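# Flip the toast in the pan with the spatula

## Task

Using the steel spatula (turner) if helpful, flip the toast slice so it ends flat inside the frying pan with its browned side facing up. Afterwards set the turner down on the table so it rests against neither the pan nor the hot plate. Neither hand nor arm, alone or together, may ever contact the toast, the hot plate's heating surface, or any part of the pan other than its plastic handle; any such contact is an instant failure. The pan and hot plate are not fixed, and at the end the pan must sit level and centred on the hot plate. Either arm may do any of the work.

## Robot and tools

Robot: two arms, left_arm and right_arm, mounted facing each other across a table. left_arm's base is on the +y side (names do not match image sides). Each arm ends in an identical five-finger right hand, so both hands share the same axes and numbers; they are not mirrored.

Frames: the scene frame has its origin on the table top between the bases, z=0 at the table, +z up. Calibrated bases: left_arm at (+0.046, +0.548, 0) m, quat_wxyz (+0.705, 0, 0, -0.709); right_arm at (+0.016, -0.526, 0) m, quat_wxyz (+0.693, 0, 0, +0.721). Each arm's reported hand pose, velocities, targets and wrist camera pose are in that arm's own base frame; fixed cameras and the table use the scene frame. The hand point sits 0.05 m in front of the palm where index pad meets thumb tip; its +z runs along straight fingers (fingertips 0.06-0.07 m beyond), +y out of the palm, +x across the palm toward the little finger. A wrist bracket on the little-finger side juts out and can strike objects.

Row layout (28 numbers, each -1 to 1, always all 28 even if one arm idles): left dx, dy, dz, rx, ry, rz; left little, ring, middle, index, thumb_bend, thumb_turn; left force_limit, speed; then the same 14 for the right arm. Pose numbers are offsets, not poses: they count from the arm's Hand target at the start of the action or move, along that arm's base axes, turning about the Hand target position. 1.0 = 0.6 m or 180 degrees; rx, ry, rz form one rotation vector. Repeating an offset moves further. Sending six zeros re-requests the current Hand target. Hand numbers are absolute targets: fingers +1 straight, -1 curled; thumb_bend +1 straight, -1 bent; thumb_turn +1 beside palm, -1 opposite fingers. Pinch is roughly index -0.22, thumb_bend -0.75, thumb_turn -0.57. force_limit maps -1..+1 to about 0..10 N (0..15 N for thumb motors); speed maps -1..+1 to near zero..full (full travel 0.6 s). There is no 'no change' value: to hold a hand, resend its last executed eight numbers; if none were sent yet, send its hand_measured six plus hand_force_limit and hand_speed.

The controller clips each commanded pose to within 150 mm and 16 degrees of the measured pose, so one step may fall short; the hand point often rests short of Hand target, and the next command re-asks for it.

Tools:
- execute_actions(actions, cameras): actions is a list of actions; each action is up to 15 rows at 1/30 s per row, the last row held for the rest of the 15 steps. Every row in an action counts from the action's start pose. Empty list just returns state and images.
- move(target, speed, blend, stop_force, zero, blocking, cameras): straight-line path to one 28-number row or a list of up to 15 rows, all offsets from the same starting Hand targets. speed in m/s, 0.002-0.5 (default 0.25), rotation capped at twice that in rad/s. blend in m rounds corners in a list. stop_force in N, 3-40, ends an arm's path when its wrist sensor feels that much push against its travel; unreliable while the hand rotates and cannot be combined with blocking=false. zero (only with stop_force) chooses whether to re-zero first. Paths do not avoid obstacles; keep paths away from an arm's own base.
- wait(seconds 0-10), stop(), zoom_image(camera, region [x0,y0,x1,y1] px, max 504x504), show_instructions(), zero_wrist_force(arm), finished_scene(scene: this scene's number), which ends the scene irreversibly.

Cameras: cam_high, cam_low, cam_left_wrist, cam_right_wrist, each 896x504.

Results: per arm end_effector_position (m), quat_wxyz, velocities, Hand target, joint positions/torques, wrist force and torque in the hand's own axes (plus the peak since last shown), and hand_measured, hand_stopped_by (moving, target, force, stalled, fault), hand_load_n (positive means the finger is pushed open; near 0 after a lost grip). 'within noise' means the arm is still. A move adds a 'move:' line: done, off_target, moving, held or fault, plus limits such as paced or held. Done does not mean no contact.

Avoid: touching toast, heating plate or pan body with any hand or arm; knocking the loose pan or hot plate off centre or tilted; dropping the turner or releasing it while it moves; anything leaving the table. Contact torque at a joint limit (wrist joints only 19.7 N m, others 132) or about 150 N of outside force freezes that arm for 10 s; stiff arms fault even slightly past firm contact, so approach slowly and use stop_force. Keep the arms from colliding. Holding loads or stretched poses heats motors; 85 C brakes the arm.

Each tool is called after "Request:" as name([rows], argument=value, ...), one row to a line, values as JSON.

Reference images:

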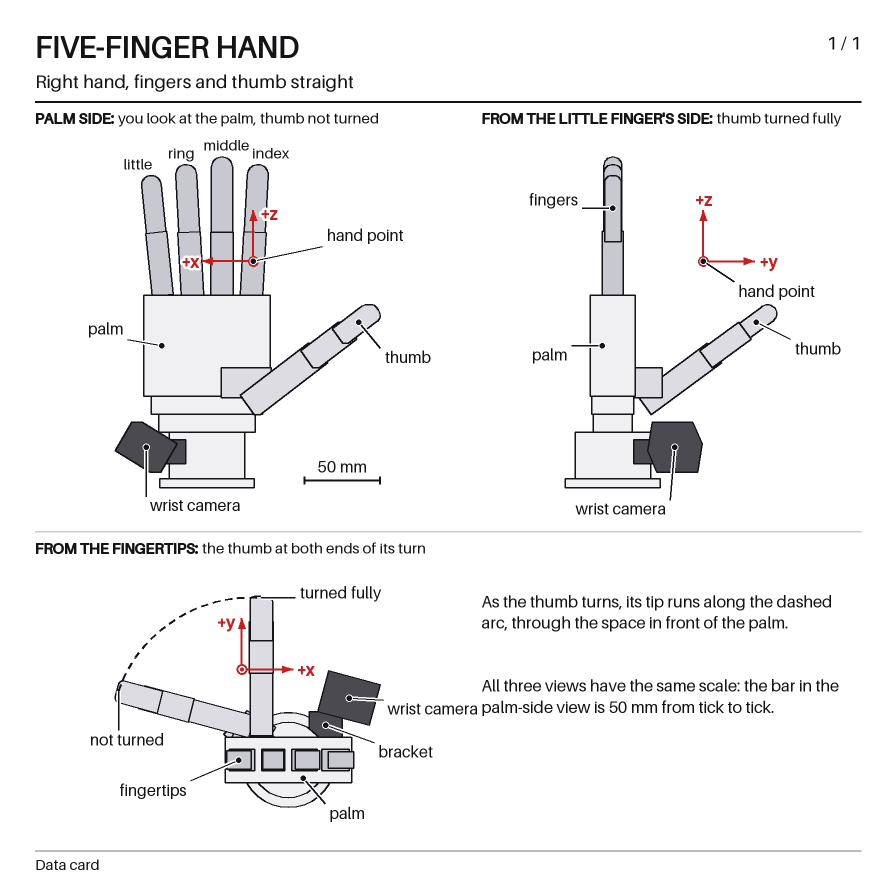

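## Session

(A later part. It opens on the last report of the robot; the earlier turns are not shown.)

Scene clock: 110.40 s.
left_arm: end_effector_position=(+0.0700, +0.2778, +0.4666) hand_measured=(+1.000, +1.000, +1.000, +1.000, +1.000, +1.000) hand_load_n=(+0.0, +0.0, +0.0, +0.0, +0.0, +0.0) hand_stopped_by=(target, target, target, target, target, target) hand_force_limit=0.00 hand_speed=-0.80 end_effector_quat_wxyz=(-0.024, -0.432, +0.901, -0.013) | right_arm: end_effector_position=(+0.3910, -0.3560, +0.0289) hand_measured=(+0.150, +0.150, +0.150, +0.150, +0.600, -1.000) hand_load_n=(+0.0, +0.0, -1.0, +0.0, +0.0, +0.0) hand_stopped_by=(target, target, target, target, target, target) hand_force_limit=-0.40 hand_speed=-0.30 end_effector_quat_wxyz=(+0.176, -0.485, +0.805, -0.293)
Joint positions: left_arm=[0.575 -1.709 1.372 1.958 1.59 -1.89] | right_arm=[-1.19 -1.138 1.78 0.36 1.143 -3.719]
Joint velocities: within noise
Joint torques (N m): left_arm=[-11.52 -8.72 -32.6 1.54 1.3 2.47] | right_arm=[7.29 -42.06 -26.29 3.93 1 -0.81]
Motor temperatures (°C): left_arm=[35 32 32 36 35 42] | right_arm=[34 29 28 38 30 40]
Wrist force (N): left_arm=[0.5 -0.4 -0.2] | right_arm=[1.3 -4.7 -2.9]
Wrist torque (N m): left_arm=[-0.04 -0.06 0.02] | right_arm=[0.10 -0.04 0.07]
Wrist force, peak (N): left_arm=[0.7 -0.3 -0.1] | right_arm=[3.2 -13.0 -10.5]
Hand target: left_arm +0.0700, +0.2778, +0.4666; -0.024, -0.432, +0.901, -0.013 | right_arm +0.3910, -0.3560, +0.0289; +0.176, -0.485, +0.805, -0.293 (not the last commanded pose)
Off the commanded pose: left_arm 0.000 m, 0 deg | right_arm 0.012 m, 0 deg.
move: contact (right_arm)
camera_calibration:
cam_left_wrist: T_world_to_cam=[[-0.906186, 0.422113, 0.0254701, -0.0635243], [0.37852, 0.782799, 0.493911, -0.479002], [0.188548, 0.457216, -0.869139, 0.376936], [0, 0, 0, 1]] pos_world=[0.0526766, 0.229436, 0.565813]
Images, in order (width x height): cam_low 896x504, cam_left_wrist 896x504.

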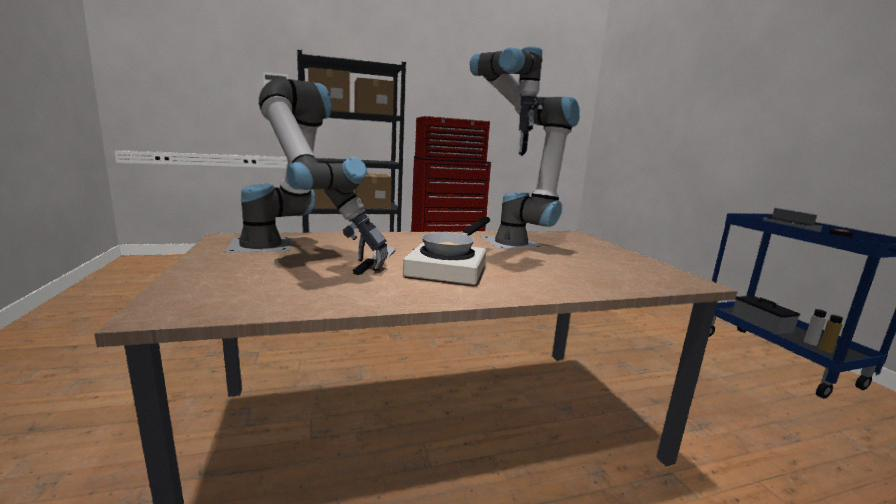

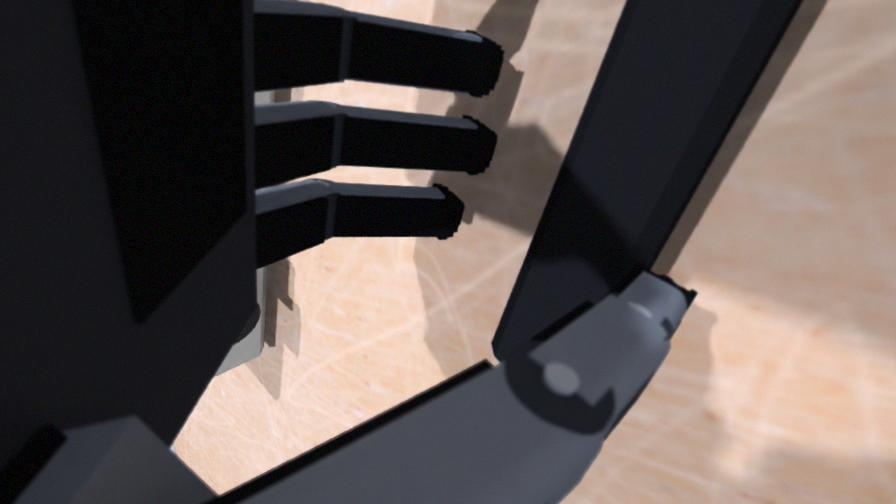

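Request:
move(target=[0,0,0,0,0,0,1,1,1,1,1,1,0,-0.8, 0,0,0.004,0,0,0,-0.1,-0.1,-0.1,-0.1,0.2,-1,-0.4,-0.75], speed=0.03, cameras=["cam_low","cam_left_wrist"])

Request:
zoom_image(camera="cam_low", region=[340, 210, 420, 280])

Scene clock: 112.93 s.
left_arm: end_effector_position=(+0.0700, +0.2778, +0.4666) hand_measured=(+1.000, +1.000, +1.000, +1.000, +1.000, +1.000) hand_load_n=(+0.0, +0.0, +0.0, +0.0, +0.0, +0.0) hand_stopped_by=(target, target, target, target, target, target) hand_force_limit=0.00 hand_speed=-0.80 end_effector_quat_wxyz=(-0.024, -0.432, +0.901, -0.013) | right_arm: end_effector_position=(+0.3910, -0.3560, +0.0313) hand_measured=(-0.100, -0.100, -0.100, -0.100, +0.200, -1.000) hand_load_n=(+0.0, +0.0, +0.5, +0.0, +0.0, +0.0) hand_stopped_by=(target, target, target, target, target, target) hand_force_limit=-0.40 hand_speed=-0.75 end_effector_quat_wxyz=(+0.176, -0.485, +0.805, -0.293)
Joint positions: left_arm=[0.575 -1.709 1.372 1.958 1.59 -1.89] | right_arm=[-1.19 -1.141 1.778 0.365 1.143 -3.719]
Joint velocities: within noise
Joint torques (N m): left_arm=[-10.89 -10.5 -32.53 1.51 1.42 2.52] | right_arm=[4.74 -34.8 -14.08 -0.28 -2.18 -1.08]
Motor temperatures (°C): left_arm=[35 32 32 36 35 42] | right_arm=[34 29 28 38 30 40]
Wrist force (N): left_arm=[0.4 -0.4 -0.2] | right_arm=[0.9 -1.0 0.2]
Wrist torque (N m): left_arm=[-0.04 -0.05 0.01] | right_arm=[0.01 -0.13 0.15]
Wrist force, peak (N): left_arm=[0.8 -0.1 -0.1] | right_arm=[1.5 -5.0 -2.9]
Hand target: left_arm +0.0700, +0.2778, +0.4666; -0.024, -0.432, +0.901, -0.013 | right_arm +0.3910, -0.3560, +0.0313; +0.176, -0.485, +0.805, -0.293
Off the commanded pose: left_arm 0.000 m, 0 deg | right_arm 0.000 m, 0 deg.
move: done
camera_calibration:
cam_left_wrist: T_world_to_cam=[[-0.906186, 0.422112, 0.0254701, -0.0635242], [0.37852, 0.782799, 0.493911, -0.479002], [0.188548, 0.457216, -0.869139, 0.376936], [0, 0, 0, 1]] pos_world=[0.0526765, 0.229436, 0.565813]
Images, in order (width x height): cam_low 896x504, cam_left_wrist 896x504.

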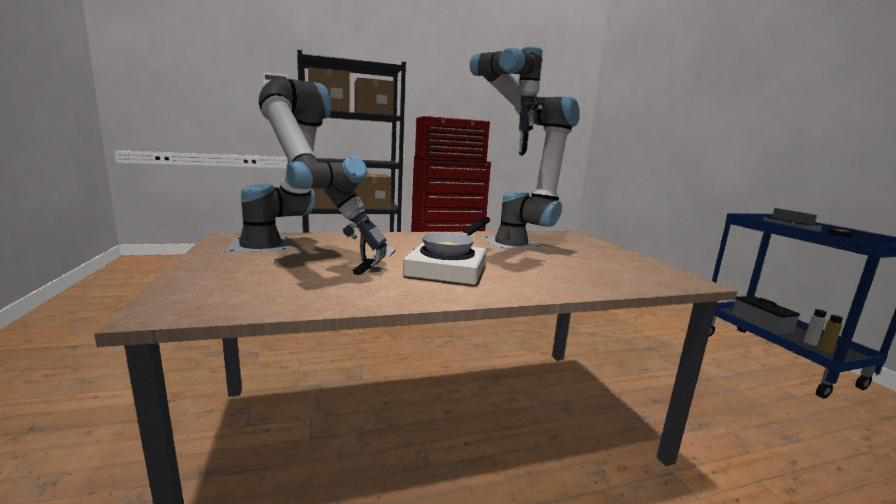

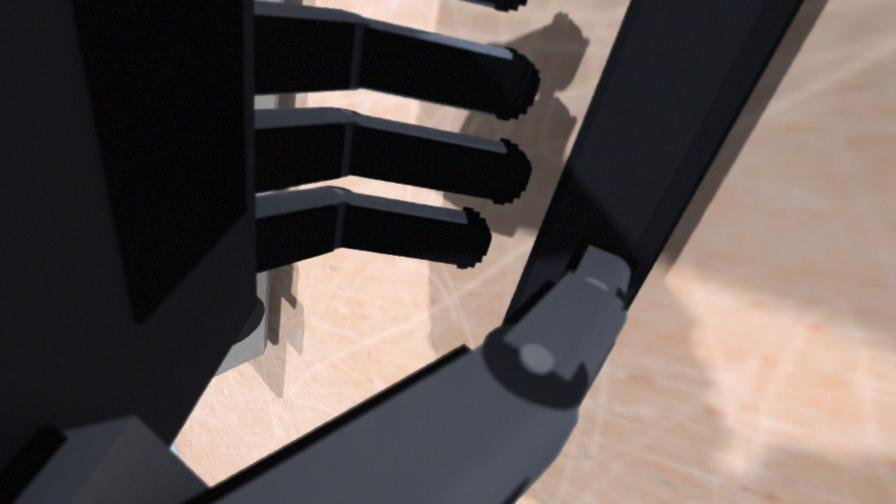

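Scaled by 6.300 from the camera's 896x504 image, which has a finer 1280x720 frame.

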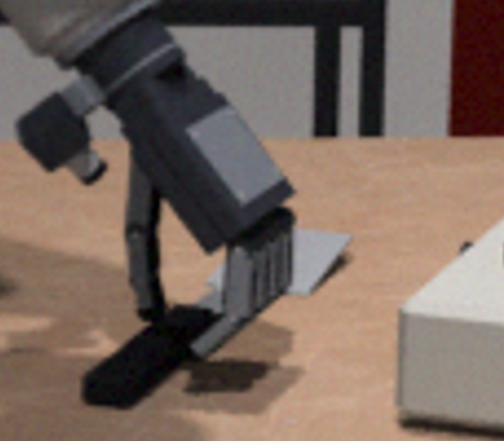

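Request:
move([
  [0,0,0,0,0,0,1,1,1,1,1,1,0,-0.8, 0,0,0.006,0,0,0,0.1,0.1,0.1,0.1,0.6,-1,-0.4,-0.3],
  [0,0,0,0,0,0,1,1,1,1,1,1,0,-0.8, 0,0,-0.002,0,0,0,0.1,0.1,0.1,0.1,0.6,-1,-0.4,-0.3],
  [0,0,0,0,0,0,1,1,1,1,1,1,0,-0.8, -0.0371,0.0189,-0.002,0,0,0,0.1,0.1,0.1,0.1,0.6,-1,-0.4,-0.3],
], speed=0.03, cameras=["cam_low","cam_left_wrist"])

Request:
zoom_image(camera="cam_low", region=[340, 210, 420, 280])

Scene clock: 117.90 s.
left_arm: end_effector_position=(+0.0700, +0.2778, +0.4666) hand_measured=(+1.000, +1.000, +1.000, +1.000, +1.000, +1.000) hand_load_n=(+0.0, +0.0, +0.0, +0.5, -0.5, +0.0) hand_stopped_by=(target, target, target, target, target, target) hand_force_limit=0.00 hand_speed=-0.80 end_effector_quat_wxyz=(-0.024, -0.432, +0.901, -0.013) | right_arm: end_effector_position=(+0.3687, -0.3446, +0.0301) hand_measured=(+0.100, +0.100, +0.100, +0.100, +0.600, -1.000) hand_load_n=(+0.0, +0.0, +0.0, +0.0, +0.0, +0.0) hand_stopped_by=(target, target, target, target, target, target) hand_force_limit=-0.40 hand_speed=-0.30 end_effector_quat_wxyz=(+0.176, -0.485, +0.805, -0.293)
Joint positions: left_arm=[0.575 -1.709 1.372 1.958 1.59 -1.89] | right_arm=[-1.233 -1.182 1.85 0.351 1.121 -3.759]
Joint velocities: within noise
Joint torques (N m): left_arm=[-11.26 -8.81 -32.46 1.51 1.31 2.61] | right_arm=[8.63 -30.35 -30.99 0.95 0.46 1.83]
Motor temperatures (°C): left_arm=[35 32 32 36 35 42] | right_arm=[34 29 28 38 30 40]
Wrist force (N): left_arm=[0.2 -0.1 0.1] | right_arm=[0.7 -1.4 0.0]
Wrist torque (N m): left_arm=[-0.03 -0.04 0.01] | right_arm=[-0.05 -0.08 0.14]
Wrist force, peak (N): left_arm=[0.7 -0.4 0.0] | right_arm=[0.8 -1.9 0.0]
Hand target: left_arm +0.0700, +0.2778, +0.4666; -0.024, -0.432, +0.901, -0.013 | right_arm +0.3687, -0.3446, +0.0301; +0.176, -0.485, +0.805, -0.293
Off the commanded pose: left_arm 0.000 m, 0 deg | right_arm 0.000 m, 0 deg.
move: done
camera_calibration:
cam_left_wrist: T_world_to_cam=[[-0.906186, 0.422112, 0.0254697, -0.0635241], [0.37852, 0.782799, 0.493911, -0.479002], [0.188548, 0.457216, -0.869139, 0.376936], [0, 0, 0, 1]] pos_world=[0.0526765, 0.229436, 0.565813]
Images, in order (width x height): cam_low 896x504, cam_left_wrist 896x504.

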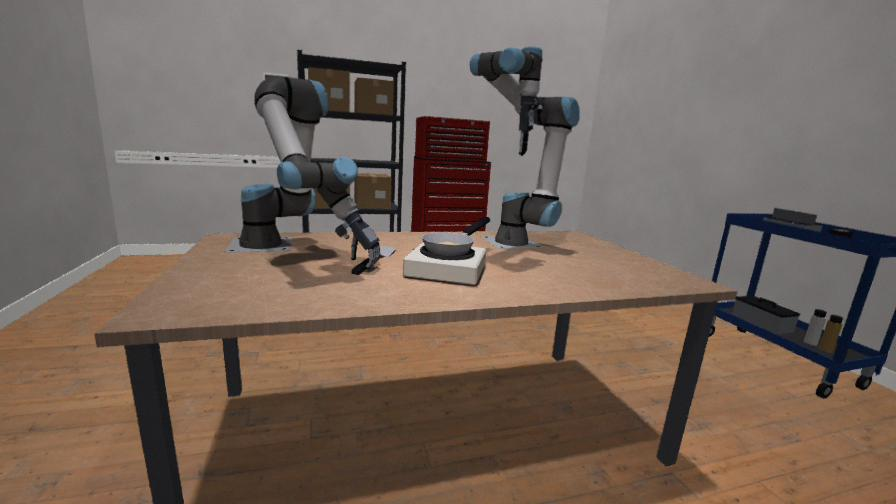

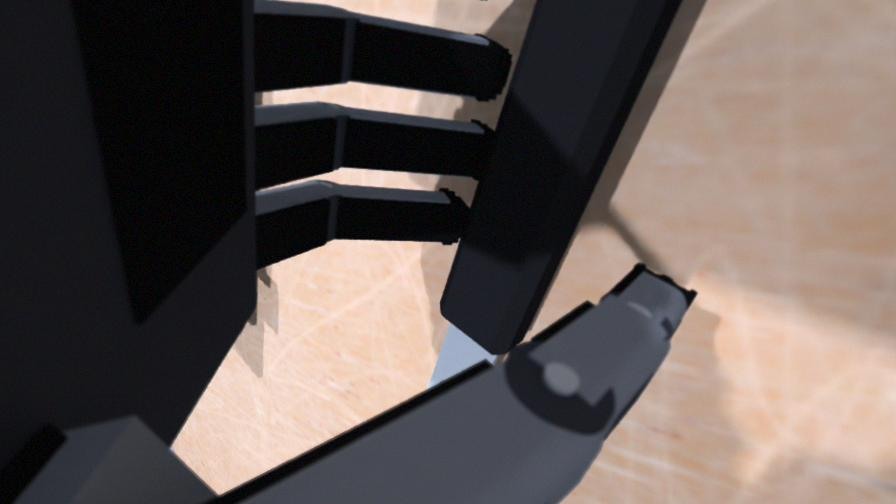

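Scaled by 6.300 from the camera's 896x504 image, which has a finer 1280x720 frame.

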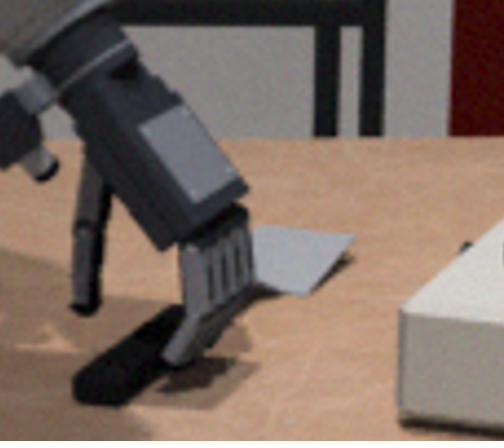

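Request:
move(target=[0,0,0,0,0,0,1,1,1,1,1,1,0,-0.8, 0,0,0,0,0,0,0.1,0.1,0.1,0.1,-0.6,-1,-0.5,-0.7], speed=0.03, cameras=["cam_low","cam_left_wrist"])

Request:
zoom_image(camera="cam_low", region=[340, 210, 420, 280])

Scene clock: 123.23 s.
left_arm: end_effector_position=(+0.0700, +0.2778, +0.4666) hand_measured=(+1.000, +1.000, +1.000, +1.000, +1.000, +1.000) hand_load_n=(+0.0, +0.0, +0.0, +0.0, +0.0, +0.0) hand_stopped_by=(target, target, target, target, target, target) hand_force_limit=0.00 hand_speed=-0.80 end_effector_quat_wxyz=(-0.024, -0.432, +0.901, -0.013) | right_arm: end_effector_position=(+0.3687, -0.3446, +0.0301) hand_measured=(+0.100, +0.100, +0.100, +0.100, -0.600, -1.000) hand_load_n=(+0.0, +0.0, +0.0, +0.0, +0.0, +0.0) hand_stopped_by=(target, target, target, target, target, target) hand_force_limit=-0.50 hand_speed=-0.70 end_effector_quat_wxyz=(+0.176, -0.485, +0.805, -0.293)
Joint positions: left_arm=[0.575 -1.709 1.372 1.958 1.59 -1.89] | right_arm=[-1.232 -1.182 1.85 0.352 1.121 -3.759]
Joint velocities: within noise
Joint torques (N m): left_arm=[-10.8 -11.69 -31.29 1.62 1.21 2.48] | right_arm=[8.34 -29.55 -23.72 4.58 0.69 1.93]
Motor temperatures (°C): left_arm=[35 32 32 36 35 42] | right_arm=[34 29 28 38 30 40]
Wrist force (N): left_arm=[0.3 -0.2 -0.3] | right_arm=[0.8 -1.4 -0.2]
Wrist torque (N m): left_arm=[-0.02 -0.04 0.01] | right_arm=[-0.04 -0.09 0.14]
Wrist force, peak (N): left_arm=[0.7 -0.4 0.0] | right_arm=[1.1 -1.4 0.0]
Hand target: left_arm +0.0700, +0.2778, +0.4666; -0.024, -0.432, +0.901, -0.013 | right_arm +0.3687, -0.3446, +0.0301; +0.176, -0.485, +0.805, -0.293
Off the commanded pose: left_arm 0.000 m, 0 deg | right_arm 0.000 m, 0 deg.
move: done
camera_calibration:
cam_left_wrist: T_world_to_cam=[[-0.906186, 0.422112, 0.0254697, -0.063524], [0.378519, 0.782799, 0.493911, -0.479002], [0.188548, 0.457216, -0.869139, 0.376936], [0, 0, 0, 1]] pos_world=[0.0526765, 0.229436, 0.565813]
Images, in order (width x height): cam_low 896x504, cam_left_wrist 896x504.

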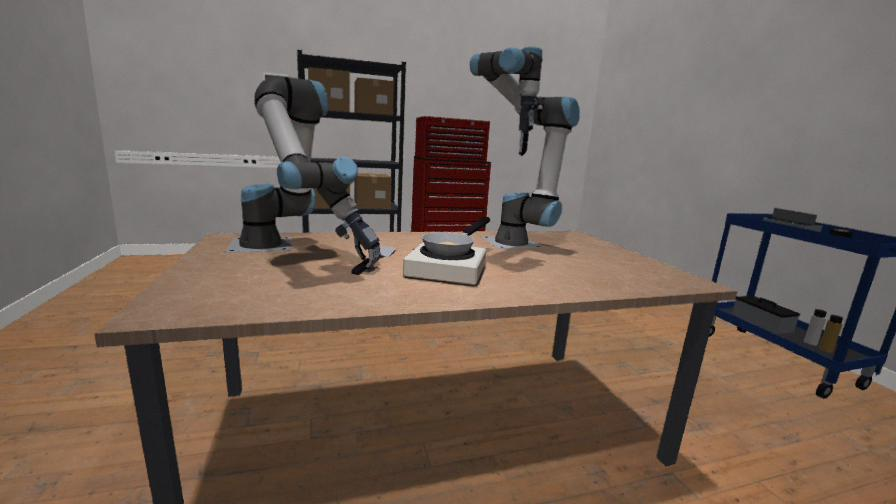

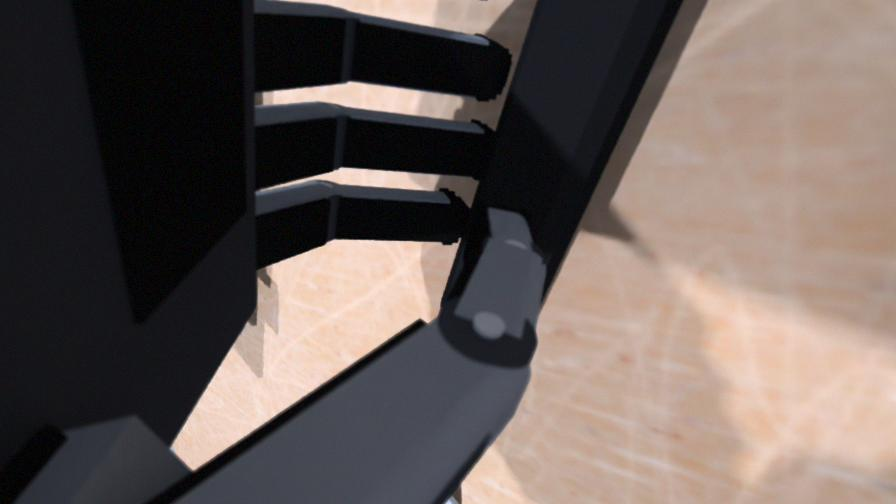

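Scaled by 6.300 from the camera's 896x504 image, which has a finer 1280x720 frame.

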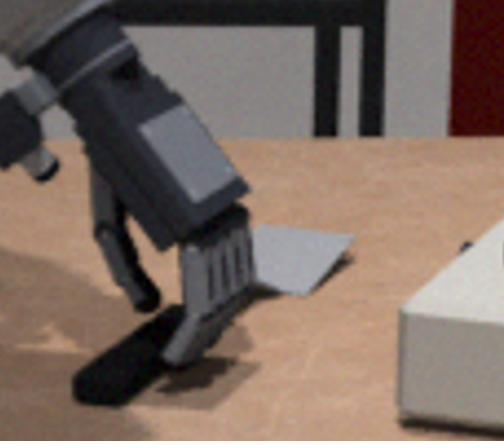

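Request:
move([
  [0,0,0,0,0,0,1,1,1,1,1,1,0,-0.8, 0,0,0.03,0,0,0,0.1,0.1,0.1,0.1,0.5,-1,-0.4,-0.3],
  [0,0,0,0,0,0,1,1,1,1,1,1,0,-0.8, 0.03,-0.015,0.06,-0.0504,-0.099,0,0.1,0.1,0.1,0.1,0.5,-1,-0.4,-0.3],
  [0,0,0,0,0,0,1,1,1,1,1,1,0,-0.8, 0.03,-0.015,0.03,-0.0504,-0.099,0,0.1,0.1,0.1,0.1,0.5,-1,-0.4,-0.3],
], speed=0.12, cameras=[])

Request:
move(target=[0,0,0,0,0,0,1,1,1,1,1,1,0,-0.8, 0,0,-0.045,0,0,0,0.1,0.1,0.1,0.1,0.5,-1,-0.4,-0.3], speed=0.015, stop_force=3, cameras=["cam_low","cam_left_wrist"])

Request:
zoom_image(camera="cam_low", region=[340, 210, 420, 280])

Scene clock: 129.40 s.
left_arm: end_effector_position=(+0.0700, +0.2778, +0.4666) hand_measured=(+1.000, +1.000, +1.000, +1.000, +1.000, +1.000) hand_load_n=(+0.0, +0.0, +0.0, +0.0, +0.0, +0.0) hand_stopped_by=(target, target, target, target, target, target) hand_force_limit=0.00 hand_speed=-0.80 end_effector_quat_wxyz=(-0.024, -0.432, +0.901, -0.013) | right_arm: end_effector_position=(+0.3867, -0.3536, +0.0481) hand_measured=(+0.100, +0.100, +0.100, +0.100, +0.500, -1.000) hand_load_n=(+0.0, +0.0, +0.0, +0.0, +0.0, +0.0) hand_stopped_by=(target, target, target, target, target, target) hand_force_limit=-0.40 hand_speed=-0.30 end_effector_quat_wxyz=(+0.259, -0.447, +0.742, -0.427)
Joint positions: left_arm=[0.575 -1.709 1.372 1.958 1.59 -1.89] | right_arm=[-1.337 -1.292 2.055 -0.04 0.86 -3.659]
Joint velocities: within noise
Joint torques (N m): left_arm=[-11.11 -10.82 -32.86 1.55 1.31 2.53] | right_arm=[8.07 -26.91 -26.59 0.86 -0.54 1.69]
Motor temperatures (°C): left_arm=[35 32 32 36 35 42] | right_arm=[33 29 28 37 30 40]
Wrist force (N): left_arm=[0.7 -0.2 -0.2] | right_arm=[1.0 -1.3 0.0]
Wrist torque (N m): left_arm=[-0.01 -0.11 0.04] | right_arm=[0.11 -0.17 0.19]
Wrist force, peak (N): left_arm=[0.5 -0.6 -0.1] | right_arm=[0.9 -2.5 -0.8]
Hand target: left_arm +0.0700, +0.2778, +0.4666; -0.024, -0.432, +0.901, -0.013 | right_arm +0.3867, -0.3536, +0.0481; +0.259, -0.447, +0.742, -0.427
Off the commanded pose: left_arm 0.000 m, 0 deg | right_arm 0.000 m, 0 deg.
move: done
No camera images: "cameras" was empty.

Scene clock: 131.00 s.
left_arm: end_effector_position=(+0.0700, +0.2778, +0.4666) hand_measured=(+1.000, +1.000, +1.000, +1.000, +1.000, +1.000) hand_load_n=(+0.0, +0.0, +0.0, +0.0, +0.0, +0.0) hand_stopped_by=(target, target, target, target, target, target) hand_force_limit=0.00 hand_speed=-0.80 end_effector_quat_wxyz=(-0.024, -0.432, +0.901, -0.013) | right_arm: end_effector_position=(+0.3867, -0.3536, +0.0391) hand_measured=(+0.100, +0.100, +0.100, +0.100, +0.500, -1.000) hand_load_n=(+0.0, +0.0, +0.0, +0.0, -0.5, -0.5) hand_stopped_by=(target, target, target, target, target, target) hand_force_limit=-0.40 hand_speed=-0.30 end_effector_quat_wxyz=(+0.259, -0.447, +0.742, -0.427)
Joint positions: left_arm=[0.575 -1.709 1.372 1.958 1.59 -1.89] | right_arm=[-1.337 -1.276 2.063 -0.065 0.86 -3.659]
Joint velocities: within noise
Joint torques (N m): left_arm=[-10.96 -9.87 -31.43 1.4 1.39 2.63] | right_arm=[8.19 -33.28 -26.5 1.48 0.7 1.21]
Motor temperatures (°C): left_arm=[35 32 32 36 35 42] | right_arm=[33 29 28 37 30 40]
Wrist force (N): left_arm=[0.4 -0.3 0.1] | right_arm=[1.1 -3.6 -2.4]
Wrist torque (N m): left_arm=[-0.05 -0.06 0.02] | right_arm=[-0.02 -0.16 0.16]
Wrist force, peak (N): left_arm=[0.8 -0.2 -0.3] | right_arm=[0.6 -12.0 -10.4]
Hand target: left_arm +0.0700, +0.2778, +0.4666; -0.024, -0.432, +0.901, -0.013 | right_arm +0.3867, -0.3536, +0.0391; +0.259, -0.447, +0.742, -0.427 (not the last commanded pose)
Off the commanded pose: left_arm 0.000 m, 0 deg | right_arm 0.018 m, 0 deg.
move: contact (right_arm)
camera_calibration:
cam_left_wrist: T_world_to_cam=[[-0.906186, 0.422113, 0.0254698, -0.0635241], [0.37852, 0.782799, 0.493911, -0.479002], [0.188548, 0.457216, -0.869139, 0.376936], [0, 0, 0, 1]] pos_world=[0.0526765, 0.229436, 0.565813]
Images, in order (width x height): cam_low 896x504, cam_left_wrist 896x504.

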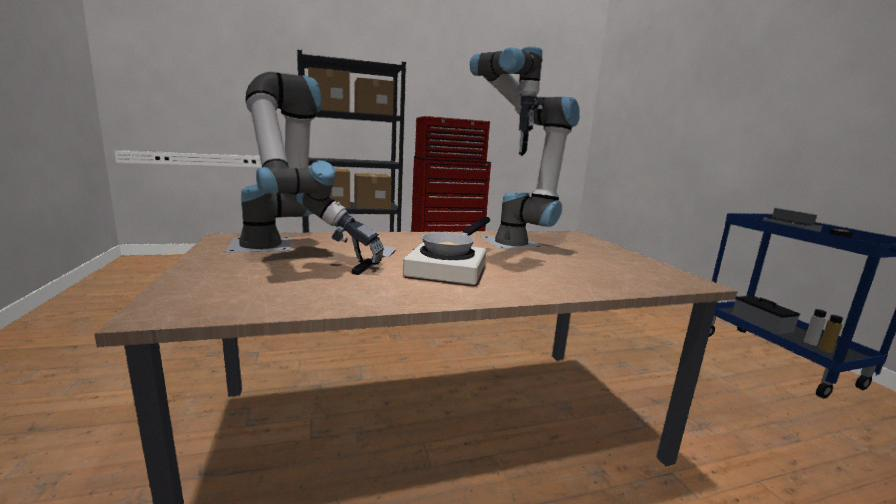

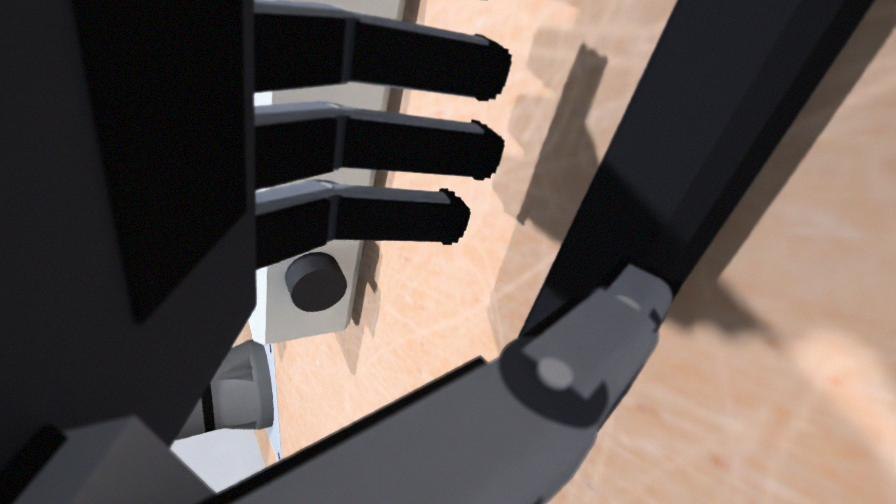

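Scaled by 6.300 from the camera's 896x504 image, which has a finer 1280x720 frame.

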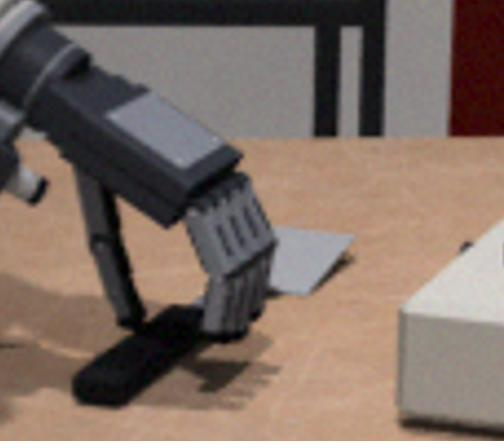

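Request:
move([
  [0,0,0,0,0,0,1,1,1,1,1,1,0,-0.8, 0,0,0.012,0,0,0,0.1,0.1,0.1,0.1,0.6,-1,-0.4,-0.3],
  [0,0,0,0,0,0,1,1,1,1,1,1,0,-0.8, -0.0297,0.0151,0.012,0,0,0,0.1,0.1,0.1,0.1,0.6,-1,-0.4,-0.3],
], speed=0.12, cameras=[])

Request:
move(target=[0,0,0,0,0,0,1,1,1,1,1,1,0,-0.8, 0,0,-0.045,0,0,0,0.1,0.1,0.1,0.1,0.6,-1,-0.4,-0.3], speed=0.015, stop_force=3, cameras=["cam_low","cam_left_wrist"])

Request:
zoom_image(camera="cam_low", region=[340, 210, 420, 280])

Scene clock: 133.17 s.
left_arm: end_effector_position=(+0.0700, +0.2778, +0.4666) hand_measured=(+1.000, +1.000, +1.000, +1.000, +1.000, +1.000) hand_load_n=(+0.0, +0.0, +0.0, +0.0, +0.0, +0.0) hand_stopped_by=(target, target, target, target, target, target) hand_force_limit=0.00 hand_speed=-0.80 end_effector_quat_wxyz=(-0.024, -0.432, +0.901, -0.013) | right_arm: end_effector_position=(+0.3689, -0.3445, +0.0463) hand_measured=(+0.100, +0.100, +0.100, +0.100, +0.600, -1.000) hand_load_n=(+0.0, +0.0, +0.0, +0.0, +0.0, +0.0) hand_stopped_by=(target, target, target, target, target, target) hand_force_limit=-0.40 hand_speed=-0.30 end_effector_quat_wxyz=(+0.259, -0.447, +0.742, -0.427)
Joint positions: left_arm=[0.575 -1.709 1.372 1.958 1.59 -1.89] | right_arm=[-1.385 -1.318 2.103 -0.034 0.825 -3.702]
Joint velocities: within noise
Joint torques (N m): left_arm=[-11.48 -10.63 -32.84 1.46 1.44 2.45] | right_arm=[9.09 -22.19 -27.04 -0.83 0.59 1.68]
Motor temperatures (°C): left_arm=[35 32 32 36 35 42] | right_arm=[33 29 28 37 30 40]
Wrist force (N): left_arm=[0.4 0.0 0.0] | right_arm=[1.0 -1.5 0.3]
Wrist torque (N m): left_arm=[-0.01 -0.06 0.03] | right_arm=[0.09 -0.17 0.21]
Wrist force, peak (N): left_arm=[0.5 -0.6 -0.3] | right_arm=[1.3 -3.8 -2.5]
Hand target: left_arm +0.0700, +0.2778, +0.4666; -0.024, -0.432, +0.901, -0.013 | right_arm +0.3689, -0.3446, +0.0463; +0.259, -0.447, +0.742, -0.427
Off the commanded pose: left_arm 0.000 m, 0 deg | right_arm 0.000 m, 0 deg.
move: done
No camera images: "cameras" was empty.

Scene clock: 135.73 s.
left_arm: end_effector_position=(+0.0700, +0.2778, +0.4666) hand_measured=(+1.000, +1.000, +1.000, +1.000, +1.000, +1.000) hand_load_n=(+0.0, +0.0, +0.0, +0.0, +0.0, +0.0) hand_stopped_by=(target, target, target, target, target, target) hand_force_limit=0.00 hand_speed=-0.80 end_effector_quat_wxyz=(-0.024, -0.432, +0.901, -0.013) | right_arm: end_effector_position=(+0.3689, -0.3446, +0.0227) hand_measured=(+0.100, +0.100, +0.100, +0.100, +0.600, -1.000) hand_load_n=(+0.0, +0.0, +0.0, +0.0, -0.5, -0.5) hand_stopped_by=(target, target, target, target, target, target) hand_force_limit=-0.40 hand_speed=-0.30 end_effector_quat_wxyz=(+0.259, -0.447, +0.742, -0.427)
Joint positions: left_arm=[0.575 -1.709 1.372 1.958 1.59 -1.89] | right_arm=[-1.385 -1.27 2.124 -0.102 0.825 -3.702]
Joint velocities: within noise
Joint torques (N m): left_arm=[-10.86 -10.31 -32.5 1.49 1.43 2.54] | right_arm=[-0.03 -28.24 -23.94 1.45 0.88 -1.51]
Motor temperatures (°C): left_arm=[35 32 32 36 35 42] | right_arm=[33 29 28 37 30 40]
Wrist force (N): left_arm=[0.4 -0.2 -0.3] | right_arm=[1.0 -5.1 -2.5]
Wrist torque (N m): left_arm=[-0.01 -0.05 0.02] | right_arm=[-0.13 -0.17 0.16]
Wrist force, peak (N): left_arm=[0.6 -0.5 -0.3] | right_arm=[1.0 -16.1 -13.0]
Hand target: left_arm +0.0700, +0.2778, +0.4666; -0.024, -0.432, +0.901, -0.013 | right_arm +0.3689, -0.3446, +0.0227; +0.259, -0.447, +0.742, -0.427 (not the last commanded pose)
Off the commanded pose: left_arm 0.000 m, 0 deg | right_arm 0.003 m, 0 deg.
move: contact (right_arm)
camera_calibration:
cam_left_wrist: T_world_to_cam=[[-0.906186, 0.422113, 0.0254698, -0.0635241], [0.37852, 0.782799, 0.493911, -0.479002], [0.188548, 0.457216, -0.869139, 0.376936], [0, 0, 0, 1]] pos_world=[0.0526766, 0.229436, 0.565813]
Images, in order (width x height): cam_low 896x504, cam_left_wrist 896x504.

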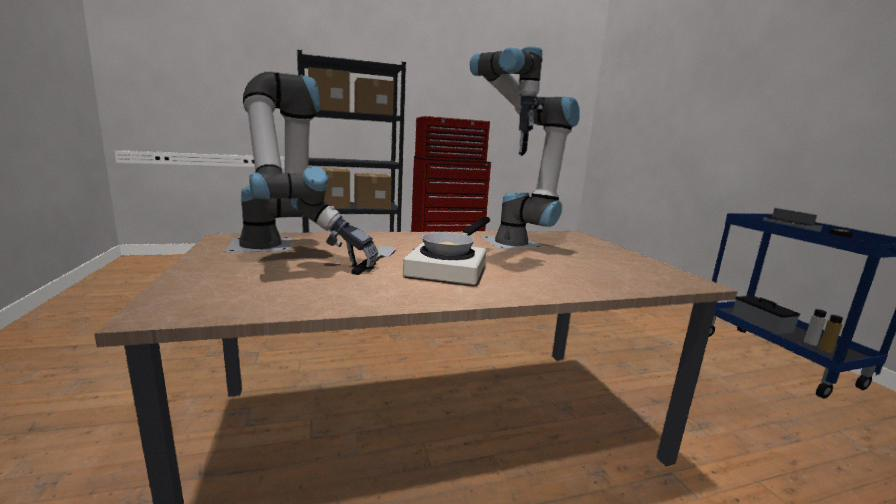

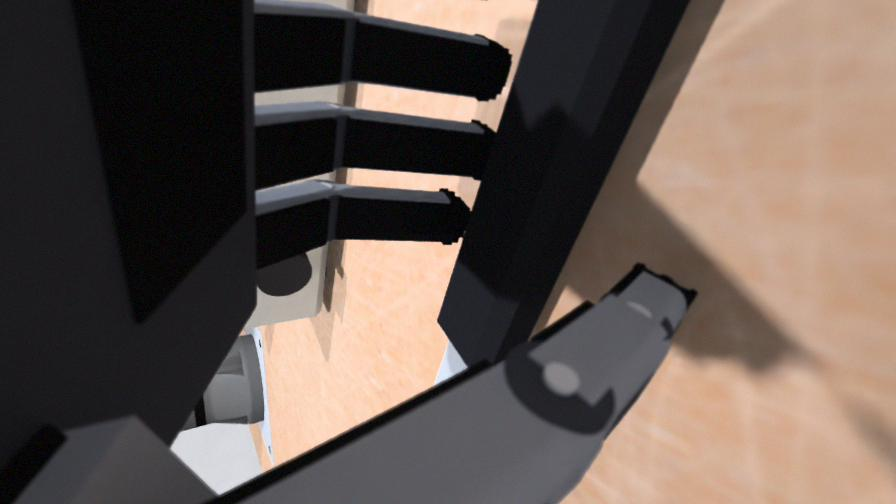

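Scaled by 6.300 from the camera's 896x504 image, which has a finer 1280x720 frame.

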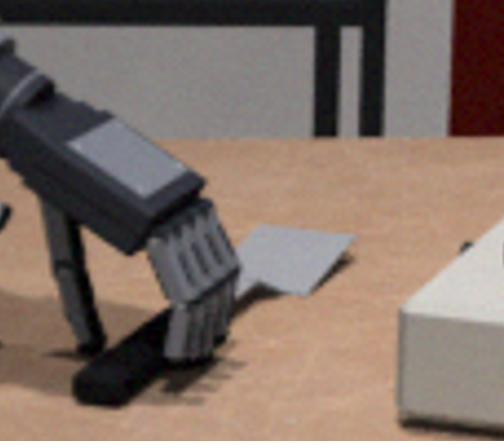

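Request:
move(target=[0,0,0,0,0,0,1,1,1,1,1,1,0,-0.8, 0,0,0.004,0,0,0,0.1,0.1,0.1,0.1,-0.6,-1,-0.5,-0.7], speed=0.03, cameras=["cam_low","cam_left_wrist"])

Request:
zoom_image(camera="cam_low", region=[340, 210, 420, 280])

Scene clock: 140.40 s.
left_arm: end_effector_position=(+0.0700, +0.2778, +0.4666) hand_measured=(+1.000, +1.000, +1.000, +1.000, +1.000, +1.000) hand_load_n=(+0.0, +0.0, +0.0, +0.0, +0.0, +0.0) hand_stopped_by=(target, target, target, target, target, target) hand_force_limit=0.00 hand_speed=-0.80 end_effector_quat_wxyz=(-0.024, -0.432, +0.901, -0.013) | right_arm: end_effector_position=(+0.3689, -0.3446, +0.0251) hand_measured=(+0.100, +0.100, +0.100, +0.100, -0.600, -1.000) hand_load_n=(+0.0, +0.0, +0.0, +0.0, +0.0, +0.0) hand_stopped_by=(target, target, target, target, target, target) hand_force_limit=-0.50 hand_speed=-0.70 end_effector_quat_wxyz=(+0.259, -0.447, +0.742, -0.427)
Joint positions: left_arm=[0.575 -1.709 1.372 1.958 1.59 -1.89] | right_arm=[-1.385 -1.275 2.122 -0.095 0.825 -3.702]
Joint velocities: within noise
Joint torques (N m): left_arm=[-11.43 -10.03 -32.45 1.3 1.48 2.46] | right_arm=[1 -23.26 -8.63 -0.55 -2.33 -1.25]
Motor temperatures (°C): left_arm=[35 32 32 36 35 42] | right_arm=[33 29 28 37 30 40]
Wrist force (N): left_arm=[0.3 0.0 0.0] | right_arm=[1.0 -1.3 0.4]
Wrist torque (N m): left_arm=[-0.01 -0.05 0.02] | right_arm=[0.12 -0.18 0.21]
Wrist force, peak (N): left_arm=[0.8 -0.5 -0.2] | right_arm=[1.0 -5.3 -2.8]
Hand target: left_arm +0.0700, +0.2778, +0.4666; -0.024, -0.432, +0.901, -0.013 | right_arm +0.3689, -0.3446, +0.0251; +0.259, -0.447, +0.742, -0.427
Off the commanded pose: left_arm 0.000 m, 0 deg | right_arm 0.000 m, 0 deg.
move: done
camera_calibration:
cam_left_wrist: T_world_to_cam=[[-0.906186, 0.422113, 0.0254697, -0.0635241], [0.37852, 0.782799, 0.493911, -0.479002], [0.188548, 0.457216, -0.869139, 0.376936], [0, 0, 0, 1]] pos_world=[0.0526765, 0.229436, 0.565813]
Images, in order (width x height): cam_low 896x504, cam_left_wrist 896x504.

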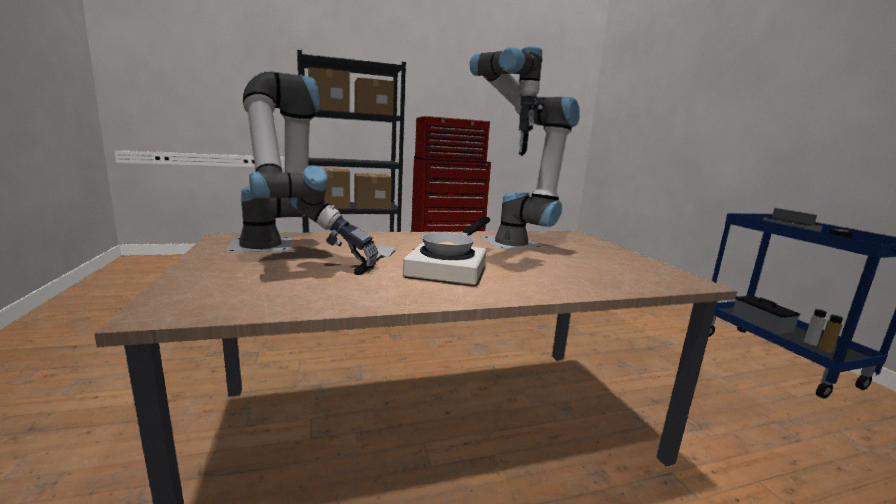

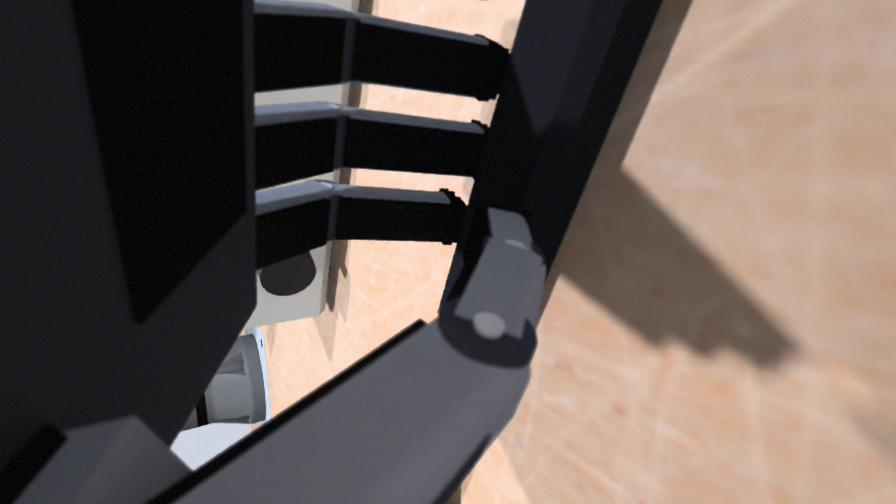

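Scaled by 6.300 from the camera's 896x504 image, which has a finer 1280x720 frame.

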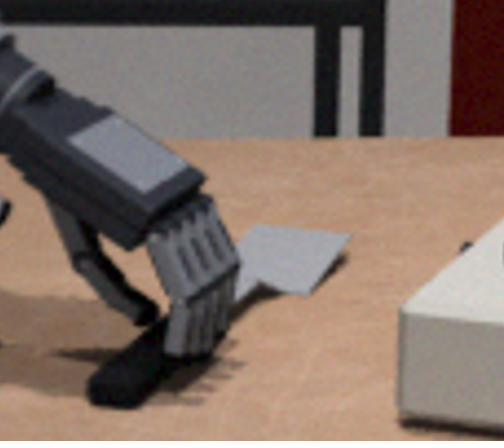

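Request:
move(target=[0,0,0,0,0,0,1,1,1,1,1,1,0,-0.8, 0,0,0,0,0,0,-0.4,-0.4,-0.4,-0.4,-0.6,-1,-0.4,-0.7], speed=0.03, cameras=["cam_low","cam_left_wrist"])

Request:
zoom_image(camera="cam_low", region=[340, 210, 420, 280])

Scene clock: 142.57 s.
left_arm: end_effector_position=(+0.0700, +0.2778, +0.4666) hand_measured=(+1.000, +1.000, +1.000, +1.000, +1.000, +1.000) hand_load_n=(+0.0, +0.0, +0.0, +0.0, +0.0, +0.0) hand_stopped_by=(target, target, target, target, target, target) hand_force_limit=0.00 hand_speed=-0.80 end_effector_quat_wxyz=(-0.024, -0.432, +0.901, -0.013) | right_arm: end_effector_position=(+0.3689, -0.3446, +0.0251) hand_measured=(-0.400, -0.400, -0.246, -0.298, -0.600, -1.000) hand_load_n=(+0.0, +0.0, +9.0, +6.0, +1.5, -1.0) hand_stopped_by=(target, target, force, force, target, target) hand_force_limit=-0.40 hand_speed=-0.70 end_effector_quat_wxyz=(+0.259, -0.447, +0.742, -0.427)
Joint positions: left_arm=[0.575 -1.709 1.372 1.958 1.59 -1.89] | right_arm=[-1.385 -1.275 2.122 -0.095 0.825 -3.702]
Joint velocities: within noise
Joint torques (N m): left_arm=[-11.85 -8.87 -32.69 1.4 1.27 2.38] | right_arm=[1.09 -23.56 -8.09 -0.49 -2.37 -1.1]
Motor temperatures (°C): left_arm=[35 32 32 36 35 42] | right_arm=[33 29 28 37 30 40]
Wrist force (N): left_arm=[0.7 -0.2 0.1] | right_arm=[1.0 -1.2 0.5]
Wrist torque (N m): left_arm=[-0.02 -0.11 0.04] | right_arm=[0.13 -0.19 0.21]
Wrist force, peak (N): left_arm=[0.6 -0.3 -0.6] | right_arm=[1.2 -1.3 0.9]
Hand target: left_arm +0.0700, +0.2778, +0.4666; -0.024, -0.432, +0.901, -0.013 | right_arm +0.3689, -0.3446, +0.0251; +0.259, -0.447, +0.742, -0.427
Off the commanded pose: left_arm 0.000 m, 0 deg | right_arm 0.000 m, 0 deg.
move: done
camera_calibration:
cam_left_wrist: T_world_to_cam=[[-0.906186, 0.422113, 0.0254697, -0.063524], [0.37852, 0.782799, 0.493911, -0.479002], [0.188548, 0.457216, -0.869139, 0.376936], [0, 0, 0, 1]] pos_world=[0.0526766, 0.229436, 0.565813]
Images, in order (width x height): cam_low 896x504, cam_left_wrist 896x504.

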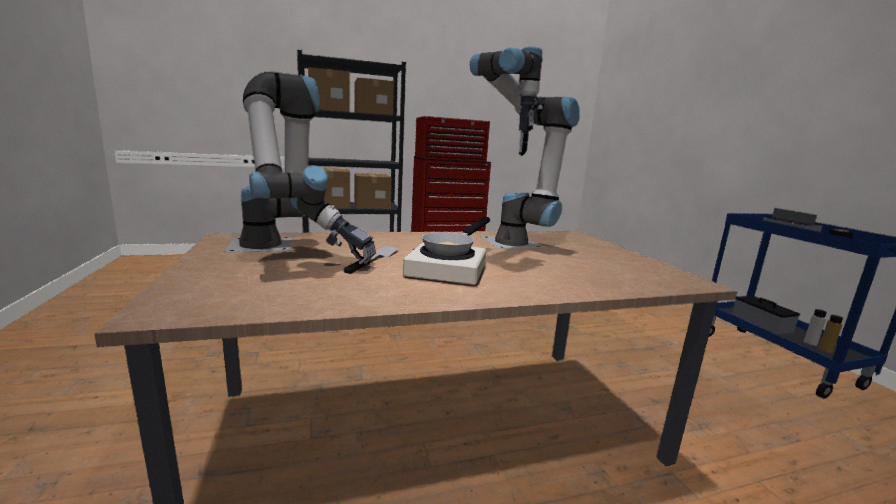

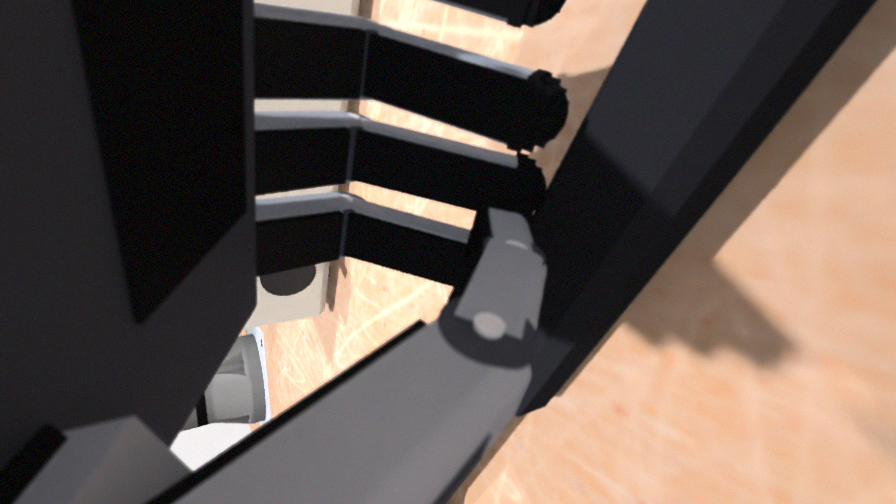

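Scaled by 6.300 from the camera's 896x504 image, which has a finer 1280x720 frame.

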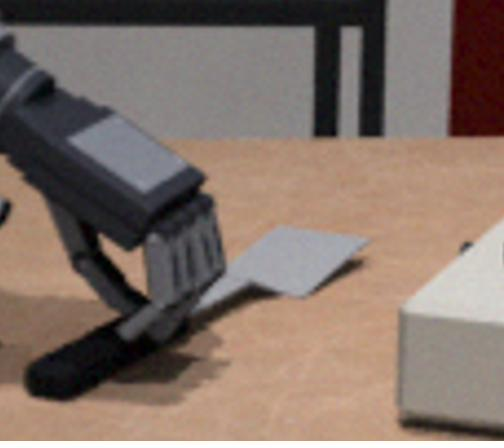

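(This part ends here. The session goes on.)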